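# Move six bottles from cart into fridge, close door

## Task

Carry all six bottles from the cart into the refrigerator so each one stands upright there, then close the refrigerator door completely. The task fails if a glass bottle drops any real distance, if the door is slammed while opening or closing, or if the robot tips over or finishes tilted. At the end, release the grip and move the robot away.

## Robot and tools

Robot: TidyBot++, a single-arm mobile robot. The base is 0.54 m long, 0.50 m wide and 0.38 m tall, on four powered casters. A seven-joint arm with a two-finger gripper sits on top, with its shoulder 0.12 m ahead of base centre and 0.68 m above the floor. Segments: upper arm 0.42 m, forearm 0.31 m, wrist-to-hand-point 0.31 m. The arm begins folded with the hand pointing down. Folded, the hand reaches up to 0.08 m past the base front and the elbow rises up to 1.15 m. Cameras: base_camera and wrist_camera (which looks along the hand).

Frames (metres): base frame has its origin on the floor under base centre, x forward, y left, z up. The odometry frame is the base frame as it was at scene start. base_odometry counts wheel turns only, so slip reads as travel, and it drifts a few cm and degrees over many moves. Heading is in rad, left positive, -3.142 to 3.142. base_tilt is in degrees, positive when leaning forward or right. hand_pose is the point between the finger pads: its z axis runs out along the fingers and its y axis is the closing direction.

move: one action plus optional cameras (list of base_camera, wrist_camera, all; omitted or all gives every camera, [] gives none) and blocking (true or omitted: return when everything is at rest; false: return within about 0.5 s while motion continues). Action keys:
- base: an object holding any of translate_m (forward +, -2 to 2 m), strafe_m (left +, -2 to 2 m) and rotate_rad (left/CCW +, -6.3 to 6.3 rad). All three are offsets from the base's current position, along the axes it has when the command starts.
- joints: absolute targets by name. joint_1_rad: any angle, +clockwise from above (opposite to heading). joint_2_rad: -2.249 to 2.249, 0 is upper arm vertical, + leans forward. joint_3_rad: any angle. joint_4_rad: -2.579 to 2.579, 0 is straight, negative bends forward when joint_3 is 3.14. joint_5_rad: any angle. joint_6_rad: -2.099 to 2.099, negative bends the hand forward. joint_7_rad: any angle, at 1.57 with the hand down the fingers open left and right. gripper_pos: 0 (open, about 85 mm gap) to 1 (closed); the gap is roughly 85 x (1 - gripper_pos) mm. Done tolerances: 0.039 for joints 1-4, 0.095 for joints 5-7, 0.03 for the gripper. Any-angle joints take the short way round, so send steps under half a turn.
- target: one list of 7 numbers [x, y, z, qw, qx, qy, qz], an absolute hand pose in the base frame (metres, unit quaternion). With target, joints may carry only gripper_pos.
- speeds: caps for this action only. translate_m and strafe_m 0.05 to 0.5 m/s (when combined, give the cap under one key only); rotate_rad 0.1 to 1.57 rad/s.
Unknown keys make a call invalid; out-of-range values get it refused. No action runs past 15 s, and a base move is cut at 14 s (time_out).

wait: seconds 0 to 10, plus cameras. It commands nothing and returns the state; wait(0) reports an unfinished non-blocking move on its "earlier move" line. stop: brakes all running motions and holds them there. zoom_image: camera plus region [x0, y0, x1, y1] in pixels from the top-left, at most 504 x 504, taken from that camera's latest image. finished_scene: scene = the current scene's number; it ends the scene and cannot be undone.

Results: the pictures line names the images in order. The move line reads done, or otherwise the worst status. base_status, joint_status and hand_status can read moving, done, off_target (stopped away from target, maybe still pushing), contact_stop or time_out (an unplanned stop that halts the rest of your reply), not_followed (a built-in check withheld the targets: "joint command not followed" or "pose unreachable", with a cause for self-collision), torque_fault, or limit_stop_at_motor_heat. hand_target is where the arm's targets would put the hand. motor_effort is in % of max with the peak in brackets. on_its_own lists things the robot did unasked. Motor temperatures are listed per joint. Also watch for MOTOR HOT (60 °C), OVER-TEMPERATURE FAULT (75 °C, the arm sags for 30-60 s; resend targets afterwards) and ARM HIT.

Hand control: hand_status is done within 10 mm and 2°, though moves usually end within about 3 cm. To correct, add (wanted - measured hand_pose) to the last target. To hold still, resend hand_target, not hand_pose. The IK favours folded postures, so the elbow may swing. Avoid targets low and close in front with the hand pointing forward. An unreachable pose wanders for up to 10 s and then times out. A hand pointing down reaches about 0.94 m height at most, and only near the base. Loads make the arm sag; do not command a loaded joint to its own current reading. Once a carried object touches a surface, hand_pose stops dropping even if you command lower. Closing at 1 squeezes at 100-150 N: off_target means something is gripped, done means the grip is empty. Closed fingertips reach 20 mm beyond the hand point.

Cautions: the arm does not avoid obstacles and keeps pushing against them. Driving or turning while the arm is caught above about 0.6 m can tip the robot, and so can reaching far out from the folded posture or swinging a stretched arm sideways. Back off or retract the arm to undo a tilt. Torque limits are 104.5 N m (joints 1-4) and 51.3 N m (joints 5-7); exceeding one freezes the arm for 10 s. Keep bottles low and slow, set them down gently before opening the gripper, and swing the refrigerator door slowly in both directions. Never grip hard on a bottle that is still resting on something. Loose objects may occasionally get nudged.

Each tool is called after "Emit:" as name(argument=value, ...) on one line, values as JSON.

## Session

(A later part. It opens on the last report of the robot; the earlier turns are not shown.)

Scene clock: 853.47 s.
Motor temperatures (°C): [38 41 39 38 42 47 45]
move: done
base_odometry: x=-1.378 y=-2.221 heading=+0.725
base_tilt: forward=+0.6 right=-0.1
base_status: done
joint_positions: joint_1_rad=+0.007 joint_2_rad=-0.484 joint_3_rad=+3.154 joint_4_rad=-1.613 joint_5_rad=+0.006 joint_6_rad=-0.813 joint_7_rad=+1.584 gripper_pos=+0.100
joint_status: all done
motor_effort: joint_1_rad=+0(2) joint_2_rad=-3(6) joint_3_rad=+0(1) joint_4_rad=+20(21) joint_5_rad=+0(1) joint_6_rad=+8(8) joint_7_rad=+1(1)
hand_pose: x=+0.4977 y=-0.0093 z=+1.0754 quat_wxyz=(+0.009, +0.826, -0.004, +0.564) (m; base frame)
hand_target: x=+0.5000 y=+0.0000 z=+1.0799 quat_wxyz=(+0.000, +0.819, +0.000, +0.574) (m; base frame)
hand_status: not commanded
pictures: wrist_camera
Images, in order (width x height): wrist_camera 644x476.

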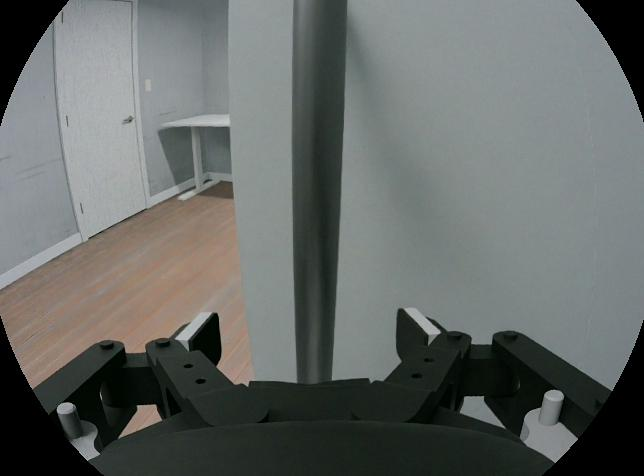

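Emit:
move(base={"translate_m":0.06,"strafe_m":-0.005}, speeds={"translate_m":0.1}, cameras=["wrist_camera"])

Scene clock: 857.07 s.
Motor temperatures (°C): [38 41 39 38 42 47 45]
move: done
base_odometry: x=-1.330 y=-2.185 heading=+0.726
base_tilt: forward=+0.6 right=-0.1
base_status: done
joint_positions: joint_1_rad=+0.007 joint_2_rad=-0.487 joint_3_rad=+3.154 joint_4_rad=-1.614 joint_5_rad=+0.006 joint_6_rad=-0.812 joint_7_rad=+1.584 gripper_pos=+0.100
joint_status: not commanded
motor_effort: joint_1_rad=+1(2) joint_2_rad=-2(6) joint_3_rad=+0(2) joint_4_rad=+20(22) joint_5_rad=+0(1) joint_6_rad=+7(11) joint_7_rad=+1(1)
hand_pose: x=+0.4965 y=-0.0093 z=+1.0766 quat_wxyz=(+0.009, +0.825, -0.004, +0.566) (m; base frame)
hand_target: x=+0.5000 y=+0.0000 z=+1.0799 quat_wxyz=(+0.000, +0.819, +0.000, +0.574) (m; base frame)
hand_status: not commanded
pictures: wrist_camera
Images, in order (width x height): wrist_camera 644x476.

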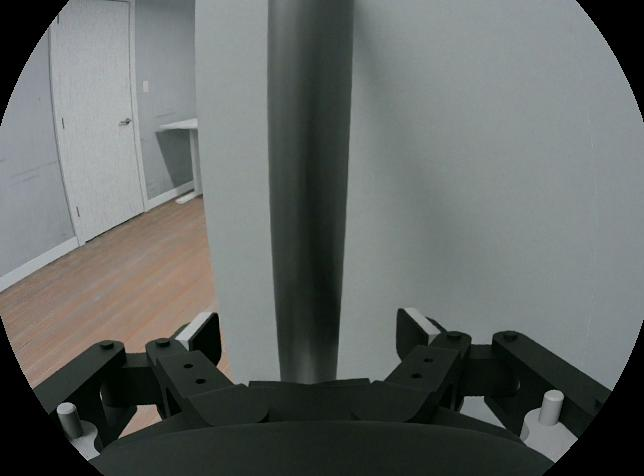

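Emit:
move(joints={"gripper_pos":0.8}, cameras=["wrist_camera"])

Scene clock: 859.17 s.
Motor temperatures (°C): [38 41 39 38 42 47 45]
move: done
base_odometry: x=-1.330 y=-2.185 heading=+0.726
base_tilt: forward=+0.7 right=-0.1
base_status: not commanded
joint_positions: joint_1_rad=+0.007 joint_2_rad=-0.487 joint_3_rad=+3.154 joint_4_rad=-1.614 joint_5_rad=+0.006 joint_6_rad=-0.812 joint_7_rad=+1.584 gripper_pos=+0.800
joint_status: all done
motor_effort: joint_1_rad=+1(1) joint_2_rad=-1(2) joint_3_rad=+0(2) joint_4_rad=+20(21) joint_5_rad=+0(2) joint_6_rad=+8(8) joint_7_rad=+0(1)
hand_pose: x=+0.4964 y=-0.0093 z=+1.0767 quat_wxyz=(+0.009, +0.825, -0.004, +0.566) (m; base frame)
hand_target: x=+0.5000 y=+0.0000 z=+1.0799 quat_wxyz=(+0.000, +0.819, +0.000, +0.574) (m; base frame)
hand_status: not commanded
pictures: wrist_camera
Images, in order (width x height): wrist_camera 644x476.

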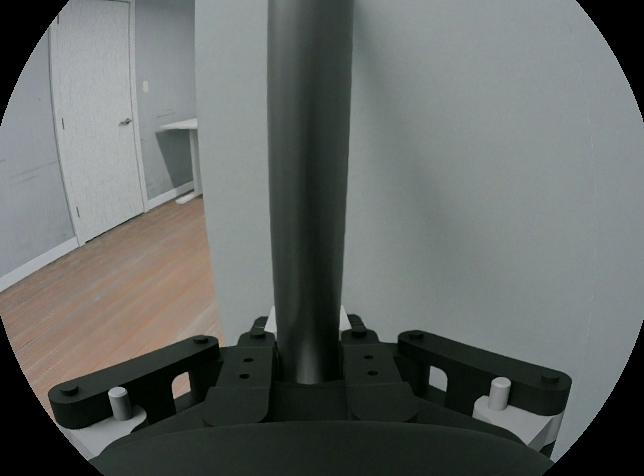

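Emit:
move(base={"translate_m":0.131,"strafe_m":0.099,"rotate_rad":-0.2}, speeds={"translate_m":0.12,"rotate_rad":0.15}, cameras=["wrist_camera"])

Scene clock: 872.23 s.
Motor temperatures (°C): [38 41 39 38 42 47 45]
move: done
base_odometry: x=-1.298 y=-2.024 heading=+0.524
base_tilt: forward=+0.6 right=-0.1
base_status: done
joint_positions: joint_1_rad=+0.011 joint_2_rad=-0.488 joint_3_rad=+3.170 joint_4_rad=-1.618 joint_5_rad=+0.006 joint_6_rad=-0.804 joint_7_rad=+1.584 gripper_pos=+0.800
joint_status: not commanded
motor_effort: joint_1_rad=-4(6) joint_2_rad=-2(5) joint_3_rad=-7(9) joint_4_rad=+19(21) joint_5_rad=-4(6) joint_6_rad=+7(11) joint_7_rad=+1(1)
hand_pose: x=+0.4969 y=-0.0184 z=+1.0772 quat_wxyz=(+0.011, +0.823, -0.012, +0.568) (m; base frame)
hand_target: x=+0.5000 y=+0.0000 z=+1.0799 quat_wxyz=(+0.000, +0.819, +0.000, +0.574) (m; base frame)
hand_status: not commanded
pictures: wrist_camera
Images, in order (width x height): wrist_camera 644x476.

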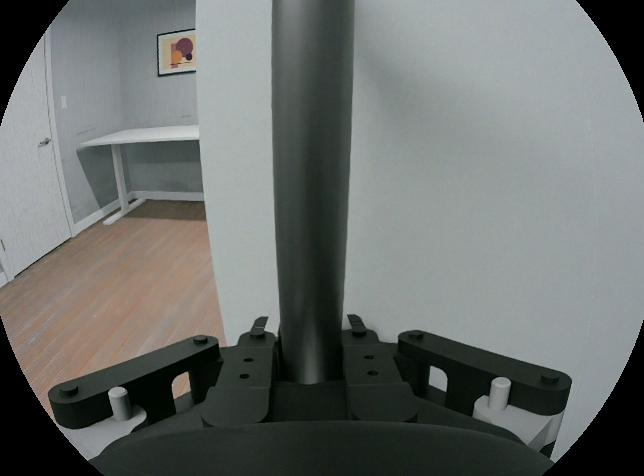

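Emit:
move(base={"translate_m":0.131,"strafe_m":0.09,"rotate_rad":-0.2}, speeds={"translate_m":0.12,"rotate_rad":0.15}, cameras=["wrist_camera"])

Emit:
move(base={"translate_m":0.131,"strafe_m":0.094,"rotate_rad":-0.2}, speeds={"translate_m":0.12,"rotate_rad":0.15}, cameras=["wrist_camera"])

Scene clock: 876.37 s.
Motor temperatures (°C): [38 41 39 38 42 47 45]
move: done
base_odometry: x=-1.230 y=-1.880 heading=+0.323
base_tilt: forward=+0.6 right=-0.1
base_status: done
joint_positions: joint_1_rad=+0.013 joint_2_rad=-0.489 joint_3_rad=+3.173 joint_4_rad=-1.620 joint_5_rad=+0.006 joint_6_rad=-0.800 joint_7_rad=+1.584 gripper_pos=+0.800
joint_status: not commanded
motor_effort: joint_1_rad=-3(6) joint_2_rad=-2(6) joint_3_rad=-6(10) joint_4_rad=+20(22) joint_5_rad=-4(6) joint_6_rad=+7(12) joint_7_rad=+1(1)
hand_pose: x=+0.4971 y=-0.0210 z=+1.0775 quat_wxyz=(+0.012, +0.822, -0.015, +0.569) (m; base frame)
hand_target: x=+0.5000 y=+0.0000 z=+1.0799 quat_wxyz=(+0.000, +0.819, +0.000, +0.574) (m; base frame)
hand_status: not commanded
pictures: wrist_camera
Images, in order (width x height): wrist_camera 644x476.

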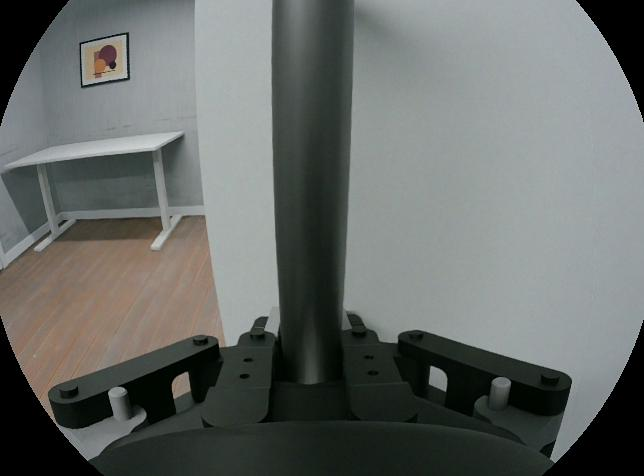

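Scene clock: 878.27 s.
Motor temperatures (°C): [38 41 39 38 42 47 45]
move: done
base_odometry: x=-1.135 y=-1.749 heading=+0.122
base_tilt: forward=+0.6 right=+0.0
base_status: done
joint_positions: joint_1_rad=+0.018 joint_2_rad=-0.488 joint_3_rad=+3.181 joint_4_rad=-1.621 joint_5_rad=+0.006 joint_6_rad=-0.797 joint_7_rad=+1.584 gripper_pos=+0.800
joint_status: not commanded
motor_effort: joint_1_rad=-5(8) joint_2_rad=-2(5) joint_3_rad=-8(12) joint_4_rad=+20(22) joint_5_rad=-5(7) joint_6_rad=+7(12) joint_7_rad=+0(1)
hand_pose: x=+0.4974 y=-0.0269 z=+1.0773 quat_wxyz=(+0.014, +0.822, -0.021, +0.569) (m; base frame)
hand_target: x=+0.5000 y=+0.0000 z=+1.0799 quat_wxyz=(+0.000, +0.819, +0.000, +0.574) (m; base frame)
hand_status: not commanded
pictures: wrist_camera
Images, in order (width x height): wrist_camera 644x476.

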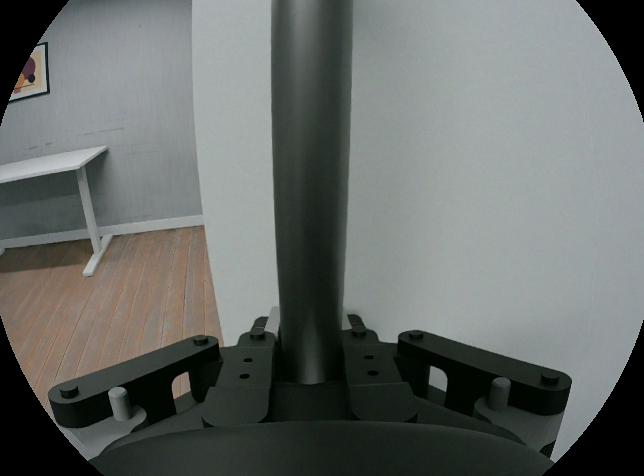

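Emit:
move(base={"translate_m":0.128,"strafe_m":0.082,"rotate_rad":-0.2}, speeds={"translate_m":0.12,"rotate_rad":0.15}, cameras=[])

Emit:
move(base={"translate_m":0.128,"strafe_m":0.087,"rotate_rad":-0.2}, speeds={"translate_m":0.12,"rotate_rad":0.15}, cameras=["wrist_camera"])

Emit:
move(base={"translate_m":0.128,"strafe_m":0.087,"rotate_rad":-0.2}, speeds={"translate_m":0.12,"rotate_rad":0.15}, cameras=["wrist_camera"])

Scene clock: 885.73 s.
Motor temperatures (°C): [38 41 39 38 42 47 45]
move: done
base_odometry: x=-1.018 y=-1.652 heading=-0.078
base_tilt: forward=+0.6 right=-0.1
base_status: done
joint_positions: joint_1_rad=+0.014 joint_2_rad=-0.487 joint_3_rad=+3.171 joint_4_rad=-1.623 joint_5_rad=+0.006 joint_6_rad=-0.792 joint_7_rad=+1.584 gripper_pos=+0.800
joint_status: not commanded
motor_effort: joint_1_rad=-3(5) joint_2_rad=-2(5) joint_3_rad=-7(9) joint_4_rad=+20(23) joint_5_rad=-3(5) joint_6_rad=+7(12) joint_7_rad=+0(1)
hand_pose: x=+0.4987 y=-0.0205 z=+1.0772 quat_wxyz=(+0.012, +0.821, -0.015, +0.570) (m; base frame)
hand_target: x=+0.5000 y=+0.0000 z=+1.0799 quat_wxyz=(+0.000, +0.819, +0.000, +0.574) (m; base frame)
hand_status: not commanded
pictures: none
No camera images: "cameras" was empty.

Scene clock: 887.57 s.
Motor temperatures (°C): [38 41 39 38 42 47 45]
move: done
base_odometry: x=-0.883 y=-1.575 heading=-0.278
base_tilt: forward=+0.6 right=+0.0
base_status: done
joint_positions: joint_1_rad=+0.010 joint_2_rad=-0.487 joint_3_rad=+3.167 joint_4_rad=-1.623 joint_5_rad=+0.006 joint_6_rad=-0.791 joint_7_rad=+1.584 gripper_pos=+0.800
joint_status: not commanded
motor_effort: joint_1_rad=-3(6) joint_2_rad=-2(6) joint_3_rad=-5(9) joint_4_rad=+20(22) joint_5_rad=-3(6) joint_6_rad=+7(12) joint_7_rad=+0(1)
hand_pose: x=+0.4990 y=-0.0170 z=+1.0775 quat_wxyz=(+0.011, +0.821, -0.011, +0.571) (m; base frame)
hand_target: x=+0.5000 y=+0.0000 z=+1.0799 quat_wxyz=(+0.000, +0.819, +0.000, +0.574) (m; base frame)
hand_status: not commanded
pictures: wrist_camera
Images, in order (width x height): wrist_camera 644x476.

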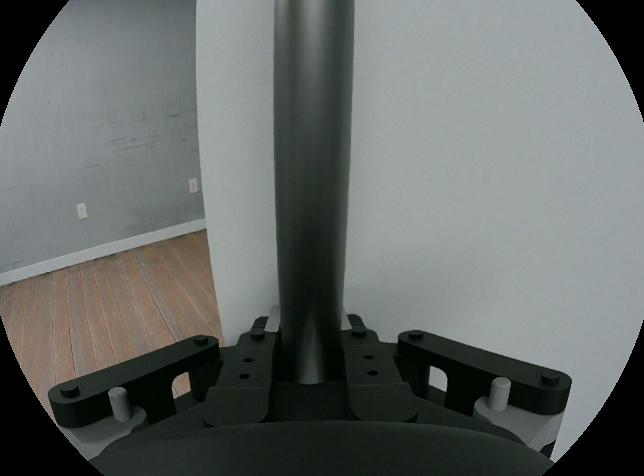

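Scene clock: 889.43 s.
Motor temperatures (°C): [38 41 39 38 42 47 45]
move: done
base_odometry: x=-0.736 y=-1.527 heading=-0.479
base_tilt: forward=+0.6 right=+0.0
base_status: done
joint_positions: joint_1_rad=+0.007 joint_2_rad=-0.488 joint_3_rad=+3.162 joint_4_rad=-1.624 joint_5_rad=+0.006 joint_6_rad=-0.789 joint_7_rad=+1.584 gripper_pos=+0.800
joint_status: not commanded
motor_effort: joint_1_rad=-2(3) joint_2_rad=-3(6) joint_3_rad=-4(6) joint_4_rad=+21(21) joint_5_rad=-2(4) joint_6_rad=+7(11) joint_7_rad=+1(1)
hand_pose: x=+0.4989 y=-0.0134 z=+1.0780 quat_wxyz=(+0.010, +0.821, -0.007, +0.571) (m; base frame)
hand_target: x=+0.5000 y=+0.0000 z=+1.0799 quat_wxyz=(+0.000, +0.819, +0.000, +0.574) (m; base frame)
hand_status: not commanded
pictures: wrist_camera
Images, in order (width x height): wrist_camera 644x476.

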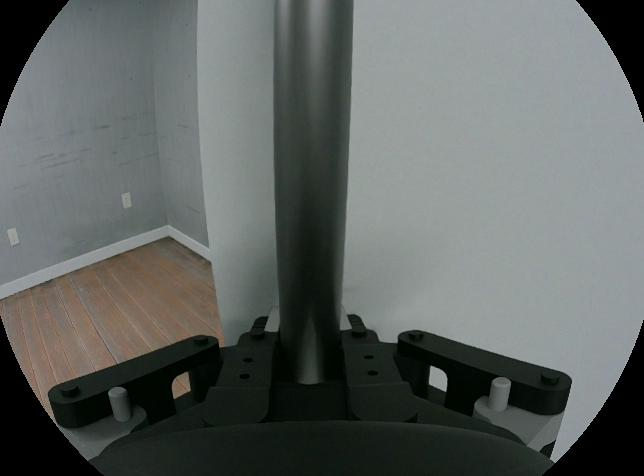

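Emit:
move(base={"translate_m":0.128,"strafe_m":0.088,"rotate_rad":-0.2}, speeds={"translate_m":0.12,"rotate_rad":0.15}, cameras=[])

Emit:
move(base={"translate_m":0.128,"strafe_m":0.088,"rotate_rad":-0.2}, speeds={"translate_m":0.12,"rotate_rad":0.15}, cameras=["wrist_camera"])

Emit:
move(base={"translate_m":0.128,"strafe_m":0.088,"rotate_rad":-0.2}, speeds={"translate_m":0.1,"rotate_rad":0.13})

Scene clock: 895.23 s.
Motor temperatures (°C): [38 41 39 38 42 47 45]
move: done
base_odometry: x=-0.582 y=-1.508 heading=-0.680
base_tilt: forward=+0.5 right=+0.0
base_status: done
joint_positions: joint_1_rad=+0.004 joint_2_rad=-0.488 joint_3_rad=+3.158 joint_4_rad=-1.624 joint_5_rad=+0.006 joint_6_rad=-0.788 joint_7_rad=+1.584 gripper_pos=+0.800
joint_status: not commanded
motor_effort: joint_1_rad=-1(3) joint_2_rad=-3(6) joint_3_rad=-2(4) joint_4_rad=+21(21) joint_5_rad=-1(3) joint_6_rad=+8(10) joint_7_rad=+1(1)
hand_pose: x=+0.4990 y=-0.0100 z=+1.0784 quat_wxyz=(+0.009, +0.820, -0.004, +0.572) (m; base frame)
hand_target: x=+0.5000 y=+0.0000 z=+1.0799 quat_wxyz=(+0.000, +0.819, +0.000, +0.574) (m; base frame)
hand_status: not commanded
pictures: none
No camera images: "cameras" was empty.

Scene clock: 897.20 s.
Motor temperatures (°C): [38 41 39 38 42 47 45]
move: done
base_odometry: x=-0.427 y=-1.520 heading=-0.881
base_tilt: forward=+0.7 right=-0.1
base_status: done
joint_positions: joint_1_rad=+0.000 joint_2_rad=-0.488 joint_3_rad=+3.152 joint_4_rad=-1.624 joint_5_rad=+0.006 joint_6_rad=-0.785 joint_7_rad=+1.584 gripper_pos=+0.800
joint_status: not commanded
motor_effort: joint_1_rad=-1(4) joint_2_rad=-3(6) joint_3_rad=-3(5) joint_4_rad=+20(22) joint_5_rad=-2(4) joint_6_rad=+8(11) joint_7_rad=+1(1)
hand_pose: x=+0.4993 y=-0.0057 z=+1.0790 quat_wxyz=(+0.007, +0.820, +0.000, +0.573) (m; base frame)
hand_target: x=+0.5000 y=+0.0000 z=+1.0799 quat_wxyz=(+0.000, +0.819, +0.000, +0.574) (m; base frame)
hand_status: not commanded
pictures: wrist_camera
Images, in order (width x height): wrist_camera 644x476.

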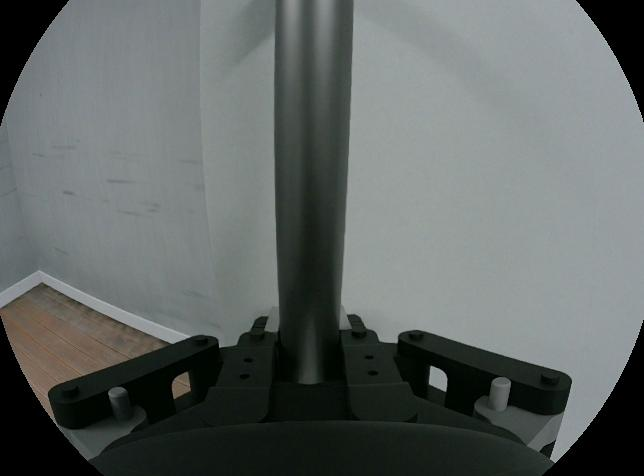

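Scene clock: 899.40 s.
Motor temperatures (°C): [38 41 39 38 42 47 45]
move: done
base_odometry: x=-0.278 y=-1.563 heading=-1.082
base_tilt: forward=+0.7 right=-0.1
base_status: done
joint_positions: joint_1_rad=-0.002 joint_2_rad=-0.489 joint_3_rad=+3.147 joint_4_rad=-1.624 joint_5_rad=+0.006 joint_6_rad=-0.784 joint_7_rad=+1.584 gripper_pos=+0.800
joint_status: not commanded
motor_effort: joint_1_rad=+0(6) joint_2_rad=-2(6) joint_3_rad=-1(6) joint_4_rad=+20(22) joint_5_rad=-1(4) joint_6_rad=+7(11) joint_7_rad=+1(1)
hand_pose: x=+0.4990 y=-0.0017 z=+1.0796 quat_wxyz=(+0.006, +0.819, +0.004, +0.574) (m; base frame)
hand_target: x=+0.5000 y=+0.0000 z=+1.0799 quat_wxyz=(+0.000, +0.819, +0.000, +0.574) (m; base frame)
hand_status: not commanded
pictures: base_camera, wrist_camera
Images, in order (width x height): base_camera 644x364, wrist_camera 644x476.

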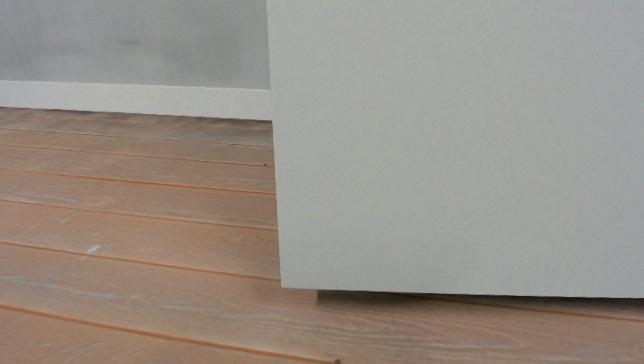

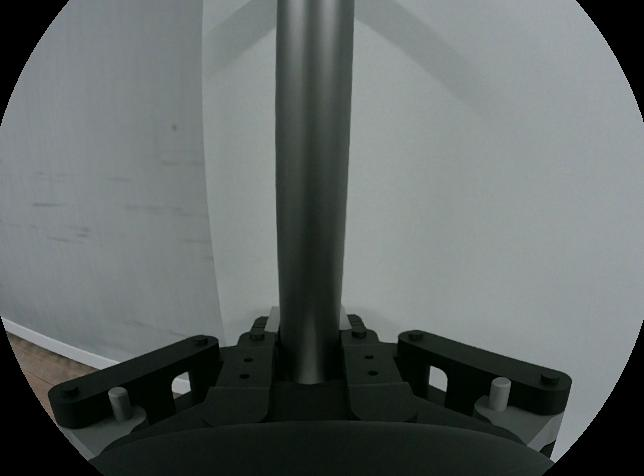

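Emit:
move(base={"translate_m":0.05,"strafe_m":0.035,"rotate_rad":-0.08}, speeds={"translate_m":0.06,"rotate_rad":0.1})

Emit:
move(base={"translate_m":0.025,"strafe_m":0.015,"rotate_rad":-0.03}, speeds={"translate_m":0.05,"rotate_rad":0.1})

Scene clock: 902.67 s.
Motor temperatures (°C): [38 41 39 38 42 47 45]
move: done
base_odometry: x=-0.223 y=-1.591 heading=-1.164
base_tilt: forward=+0.7 right=-0.2
base_status: done
joint_positions: joint_1_rad=-0.008 joint_2_rad=-0.489 joint_3_rad=+3.141 joint_4_rad=-1.624 joint_5_rad=+0.006 joint_6_rad=-0.784 joint_7_rad=+1.584 gripper_pos=+0.800
joint_status: not commanded
motor_effort: joint_1_rad=+2(5) joint_2_rad=-2(5) joint_3_rad=+1(7) joint_4_rad=+20(22) joint_5_rad=+2(5) joint_6_rad=+7(10) joint_7_rad=+0(1)
hand_pose: x=+0.4990 y=+0.0032 z=+1.0796 quat_wxyz=(+0.004, +0.819, +0.009, +0.574) (m; base frame)
hand_target: x=+0.5000 y=+0.0000 z=+1.0799 quat_wxyz=(+0.000, +0.819, +0.000, +0.574) (m; base frame)
hand_status: not commanded
pictures: base_camera, wrist_camera
Images, in order (width x height): base_camera 644x364, wrist_camera 644x476.

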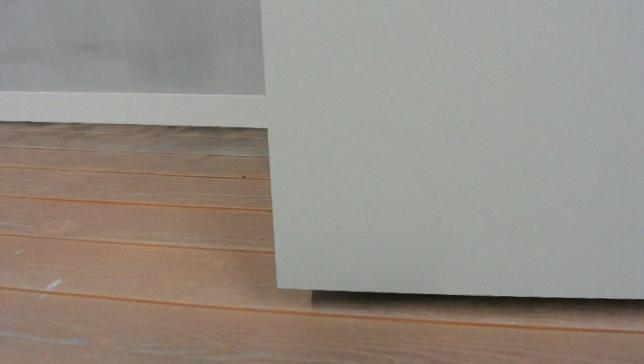

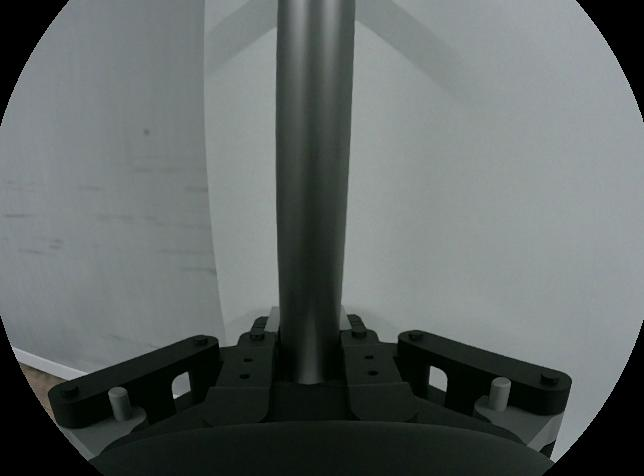

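Scene clock: 903.70 s.
Motor temperatures (°C): [38 41 39 38 42 47 45]
move: done
base_odometry: x=-0.199 y=-1.608 heading=-1.195
base_tilt: forward=+0.6 right=-0.1
base_status: done
joint_positions: joint_1_rad=-0.009 joint_2_rad=-0.489 joint_3_rad=+3.141 joint_4_rad=-1.624 joint_5_rad=+0.005 joint_6_rad=-0.785 joint_7_rad=+1.584 gripper_pos=+0.800
joint_status: not commanded
motor_effort: joint_1_rad=+0(7) joint_2_rad=-2(4) joint_3_rad=+0(9) joint_4_rad=+20(21) joint_5_rad=+0(6) joint_6_rad=+8(11) joint_7_rad=+1(1)
hand_pose: x=+0.4988 y=+0.0039 z=+1.0797 quat_wxyz=(+0.004, +0.819, +0.010, +0.574) (m; base frame)
hand_target: x=+0.5000 y=+0.0000 z=+1.0799 quat_wxyz=(+0.000, +0.819, +0.000, +0.574) (m; base frame)
hand_status: not commanded
pictures: base_camera, wrist_camera
Images, in order (width x height): base_camera 644x364, wrist_camera 644x476.

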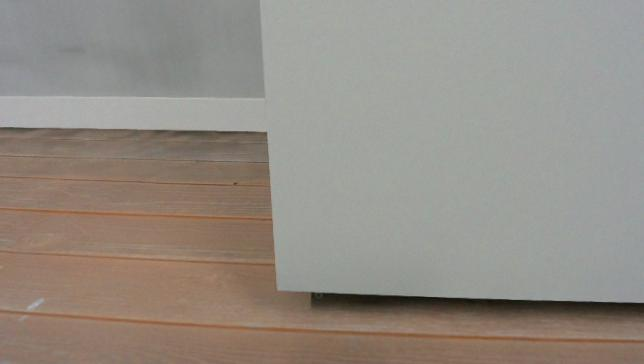

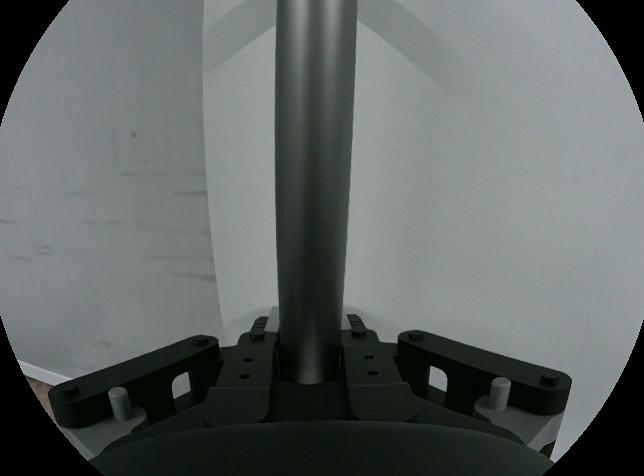

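Emit:
move(base={"translate_m":0.02,"strafe_m":0.005}, speeds={"translate_m":0.05}, cameras=["base_camera"])

Scene clock: 906.93 s.
Motor temperatures (°C): [38 41 39 38 42 47 45]
move: done
base_odometry: x=-0.187 y=-1.624 heading=-1.194
base_tilt: forward=+0.6 right=-0.1
base_status: done
joint_positions: joint_1_rad=-0.006 joint_2_rad=-0.514 joint_3_rad=+3.147 joint_4_rad=-1.627 joint_5_rad=+0.005 joint_6_rad=-0.809 joint_7_rad=+1.584 gripper_pos=+0.800
joint_status: not commanded
motor_effort: joint_1_rad=-1(4) joint_2_rad=+6(9) joint_3_rad=-2(5) joint_4_rad=+22(23) joint_5_rad=-1(4) joint_6_rad=+13(16) joint_7_rad=+1(1)
hand_pose: x=+0.4863 y=-0.0007 z=+1.0800 quat_wxyz=(+0.005, +0.820, +0.005, +0.573) (m; base frame)
hand_target: x=+0.5000 y=+0.0000 z=+1.0799 quat_wxyz=(+0.000, +0.819, +0.000, +0.574) (m; base frame)
hand_status: not commanded
pictures: base_camera
Images, in order (width x height): base_camera 644x364.

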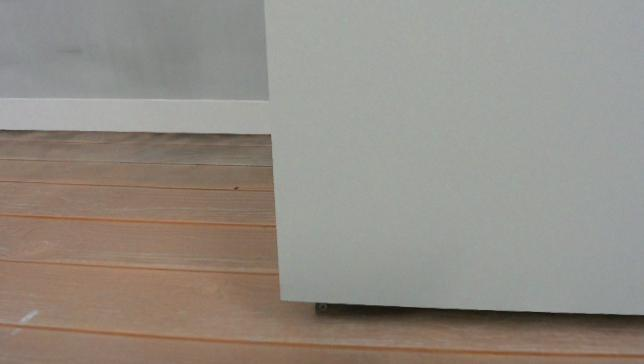

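Emit:
move(base={"translate_m":0.012}, speeds={"translate_m":0.05}, cameras=["base_camera"])

Scene clock: 908.93 s.
Motor temperatures (°C): [38 41 39 38 42 47 45]
move: done
base_odometry: x=-0.183 y=-1.635 heading=-1.194
base_tilt: forward=+0.6 right=-0.1
base_status: done
joint_positions: joint_1_rad=-0.005 joint_2_rad=-0.537 joint_3_rad=+3.148 joint_4_rad=-1.631 joint_5_rad=+0.005 joint_6_rad=-0.830 joint_7_rad=+1.584 gripper_pos=+0.800
joint_status: not commanded
motor_effort: joint_1_rad=-1(3) joint_2_rad=+9(15) joint_3_rad=-2(5) joint_4_rad=+23(24) joint_5_rad=-2(3) joint_6_rad=+15(19) joint_7_rad=+1(1)
hand_pose: x=+0.4752 y=-0.0011 z=+1.0801 quat_wxyz=(+0.005, +0.820, +0.005, +0.572) (m; base frame)
hand_target: x=+0.5000 y=+0.0000 z=+1.0799 quat_wxyz=(+0.000, +0.819, +0.000, +0.574) (m; base frame)
hand_status: not commanded
pictures: base_camera
Images, in order (width x height): base_camera 644x364.

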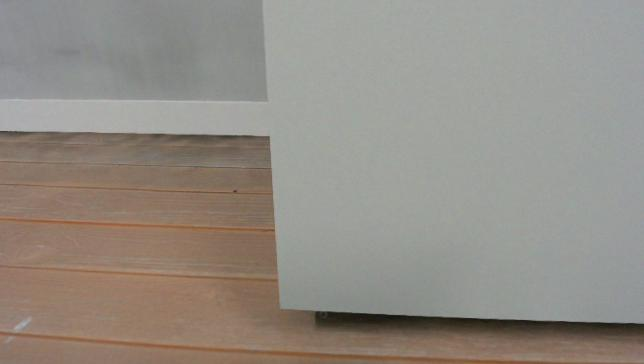

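Hand stays put: door closed. Relax, release and back off.

Emit:
move(base={"translate_m":-0.02}, speeds={"translate_m":0.05}, cameras=[])

Emit:
move(joints={"gripper_pos":0}, cameras=["wrist_camera"])

Emit:
move(base={"translate_m":-0.2}, speeds={"translate_m":0.15})

Scene clock: 912.53 s.
Motor temperatures (°C): [38 41 39 38 42 47 45]
move: done
base_odometry: x=-0.190 y=-1.617 heading=-1.195
base_tilt: forward=+0.6 right=+0.0
base_status: done
joint_positions: joint_1_rad=-0.005 joint_2_rad=-0.506 joint_3_rad=+3.147 joint_4_rad=-1.631 joint_5_rad=+0.005 joint_6_rad=-0.799 joint_7_rad=+1.584 gripper_pos=+0.800
joint_status: not commanded
motor_effort: joint_1_rad=+0(2) joint_2_rad=-1(8) joint_3_rad=+0(4) joint_4_rad=+20(21) joint_5_rad=+0(2) joint_6_rad=+7(15) joint_7_rad=+1(1)
hand_pose: x=+0.4908 y=-0.0008 z=+1.0780 quat_wxyz=(+0.005, +0.820, +0.005, +0.572) (m; base frame)
hand_target: x=+0.5000 y=+0.0000 z=+1.0799 quat_wxyz=(+0.000, +0.819, +0.000, +0.574) (m; base frame)
hand_status: not commanded
pictures: none
No camera images: "cameras" was empty.

Scene clock: 913.53 s.
Motor temperatures (°C): [38 41 39 38 42 47 45]
move: done
base_odometry: x=-0.190 y=-1.617 heading=-1.195
base_tilt: forward=+0.7 right=-0.1
base_status: not commanded
joint_positions: joint_1_rad=-0.005 joint_2_rad=-0.506 joint_3_rad=+3.147 joint_4_rad=-1.631 joint_5_rad=+0.005 joint_6_rad=-0.799 joint_7_rad=+1.584 gripper_pos=+0.000
joint_status: all done
motor_effort: joint_1_rad=+0(2) joint_2_rad=-1(2) joint_3_rad=+0(0) joint_4_rad=+20(20) joint_5_rad=+0(1) joint_6_rad=+7(8) joint_7_rad=+1(1)
hand_pose: x=+0.4908 y=-0.0008 z=+1.0780 quat_wxyz=(+0.005, +0.820, +0.005, +0.572) (m; base frame)
hand_target: x=+0.5000 y=+0.0000 z=+1.0799 quat_wxyz=(+0.000, +0.819, +0.000, +0.574) (m; base frame)
hand_status: not commanded
pictures: wrist_camera
Images, in order (width x height): wrist_camera 644x476.

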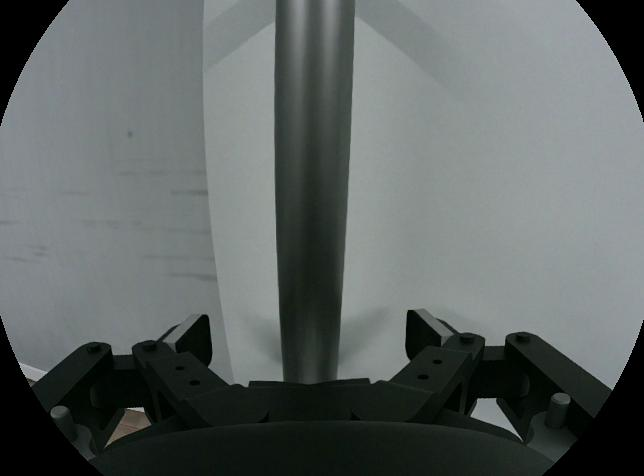

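Scene clock: 915.50 s.
Motor temperatures (°C): [38 41 39 38 42 47 45]
move: done
base_odometry: x=-0.264 y=-1.430 heading=-1.195
base_tilt: forward=+0.6 right=-0.1
base_status: done
joint_positions: joint_1_rad=-0.005 joint_2_rad=-0.497 joint_3_rad=+3.147 joint_4_rad=-1.631 joint_5_rad=+0.005 joint_6_rad=-0.799 joint_7_rad=+1.584 gripper_pos=+0.000
joint_status: not commanded
motor_effort: joint_1_rad=+0(2) joint_2_rad=-2(4) joint_3_rad=+0(1) joint_4_rad=+20(21) joint_5_rad=+0(2) joint_6_rad=+7(8) joint_7_rad=+0(1)
hand_pose: x=+0.4945 y=-0.0008 z=+1.0744 quat_wxyz=(+0.005, +0.823, +0.005, +0.568) (m; base frame)
hand_target: x=+0.5000 y=+0.0000 z=+1.0799 quat_wxyz=(+0.000, +0.819, +0.000, +0.574) (m; base frame)
hand_status: not commanded
pictures: base_camera, wrist_camera
Images, in order (width x height): base_camera 644x364, wrist_camera 644x476.

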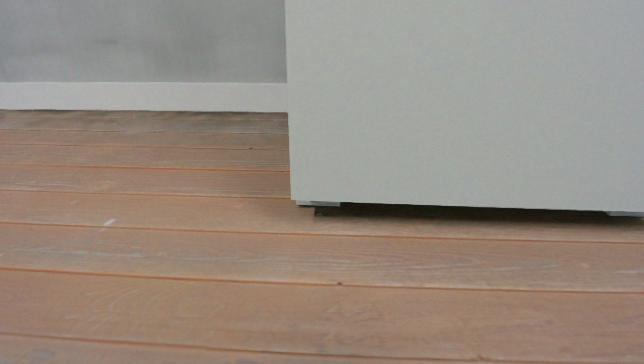

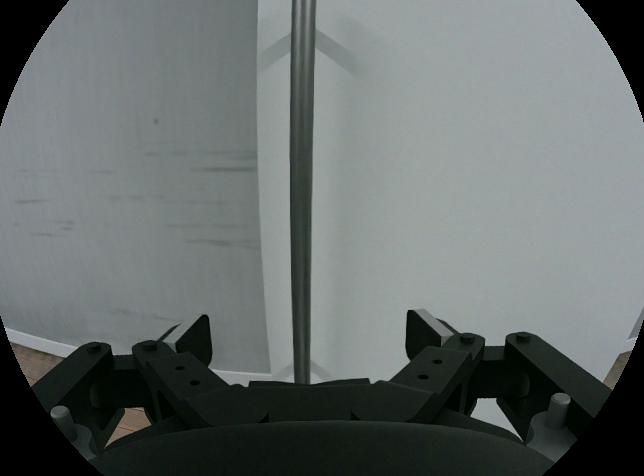

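Emit:
zoom_image(camera="base_camera", region=[260, 120, 644, 240])

Emit:
move(base={"translate_m":-0.15,"strafe_m":0.5})

Emit:
move(base={"rotate_rad":-0.35})

Scaled by 1.312.

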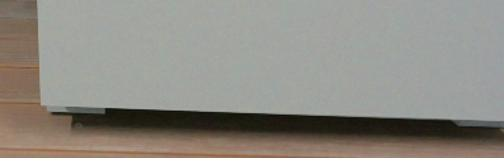

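Scene clock: 919.33 s.
Motor temperatures (°C): [38 41 39 38 42 47 45]
move: done
base_odometry: x=+0.146 y=-1.107 heading=-1.194
base_tilt: forward=+0.7 right=-0.1
base_status: done
joint_positions: joint_1_rad=-0.005 joint_2_rad=-0.497 joint_3_rad=+3.146 joint_4_rad=-1.631 joint_5_rad=+0.005 joint_6_rad=-0.799 joint_7_rad=+1.584 gripper_pos=+0.000
joint_status: not commanded
motor_effort: joint_1_rad=+0(2) joint_2_rad=-2(3) joint_3_rad=+0(4) joint_4_rad=+20(21) joint_5_rad=+0(1) joint_6_rad=+7(8) joint_7_rad=+1(1)
hand_pose: x=+0.4946 y=+0.0000 z=+1.0743 quat_wxyz=(+0.005, +0.823, +0.006, +0.568) (m; base frame)
hand_target: x=+0.5000 y=+0.0000 z=+1.0799 quat_wxyz=(+0.000, +0.819, +0.000, +0.574) (m; base frame)
hand_status: not commanded
pictures: base_camera, wrist_camera
Images, in order (width x height): base_camera 644x364, wrist_camera 644x476.

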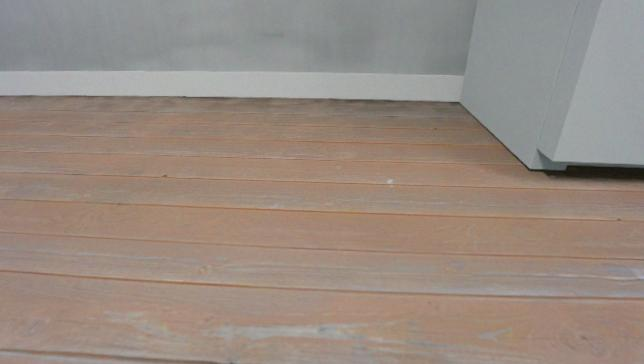

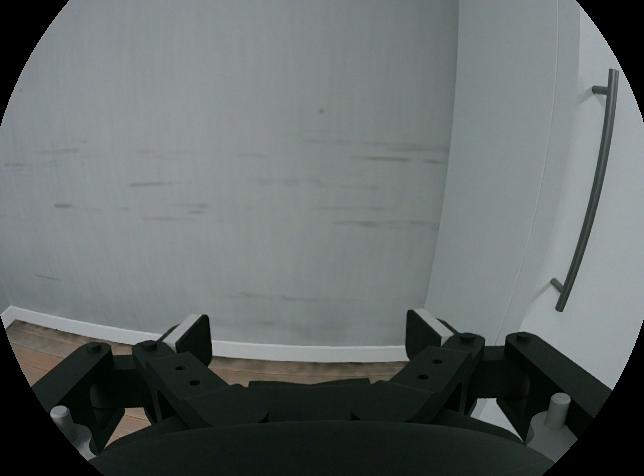

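Scene clock: 920.57 s.
Motor temperatures (°C): [38 41 39 38 42 47 45]
move: done
base_odometry: x=+0.146 y=-1.107 heading=-1.543
base_tilt: forward=+0.5 right=-0.1
base_status: done
joint_positions: joint_1_rad=-0.005 joint_2_rad=-0.497 joint_3_rad=+3.146 joint_4_rad=-1.631 joint_5_rad=+0.005 joint_6_rad=-0.799 joint_7_rad=+1.584 gripper_pos=+0.000
joint_status: not commanded
motor_effort: joint_1_rad=+1(2) joint_2_rad=-1(4) joint_3_rad=+0(2) joint_4_rad=+20(21) joint_5_rad=+0(1) joint_6_rad=+8(8) joint_7_rad=+0(1)
hand_pose: x=+0.4946 y=+0.0000 z=+1.0743 quat_wxyz=(+0.005, +0.823, +0.006, +0.568) (m; base frame)
hand_target: x=+0.5000 y=+0.0000 z=+1.0799 quat_wxyz=(+0.000, +0.819, +0.000, +0.574) (m; base frame)
hand_status: not commanded
pictures: base_camera, wrist_camera
Images, in order (width x height): base_camera 644x364, wrist_camera 644x476.

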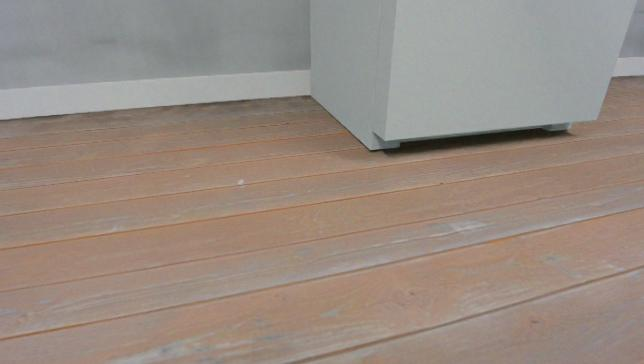

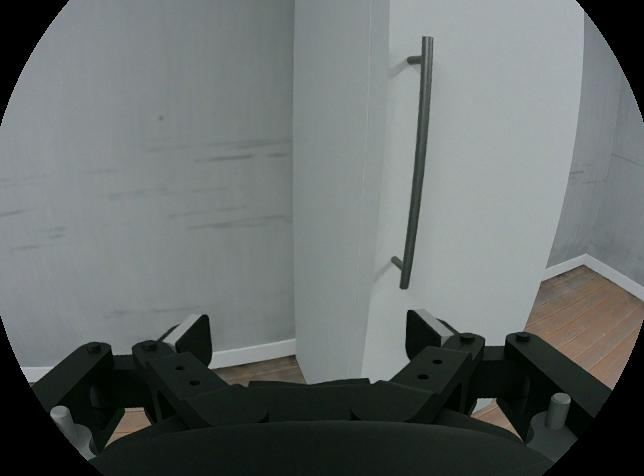

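Seam is tight; closed.

Emit:
finished_scene(scene=1)

The scene is finished: the task was done.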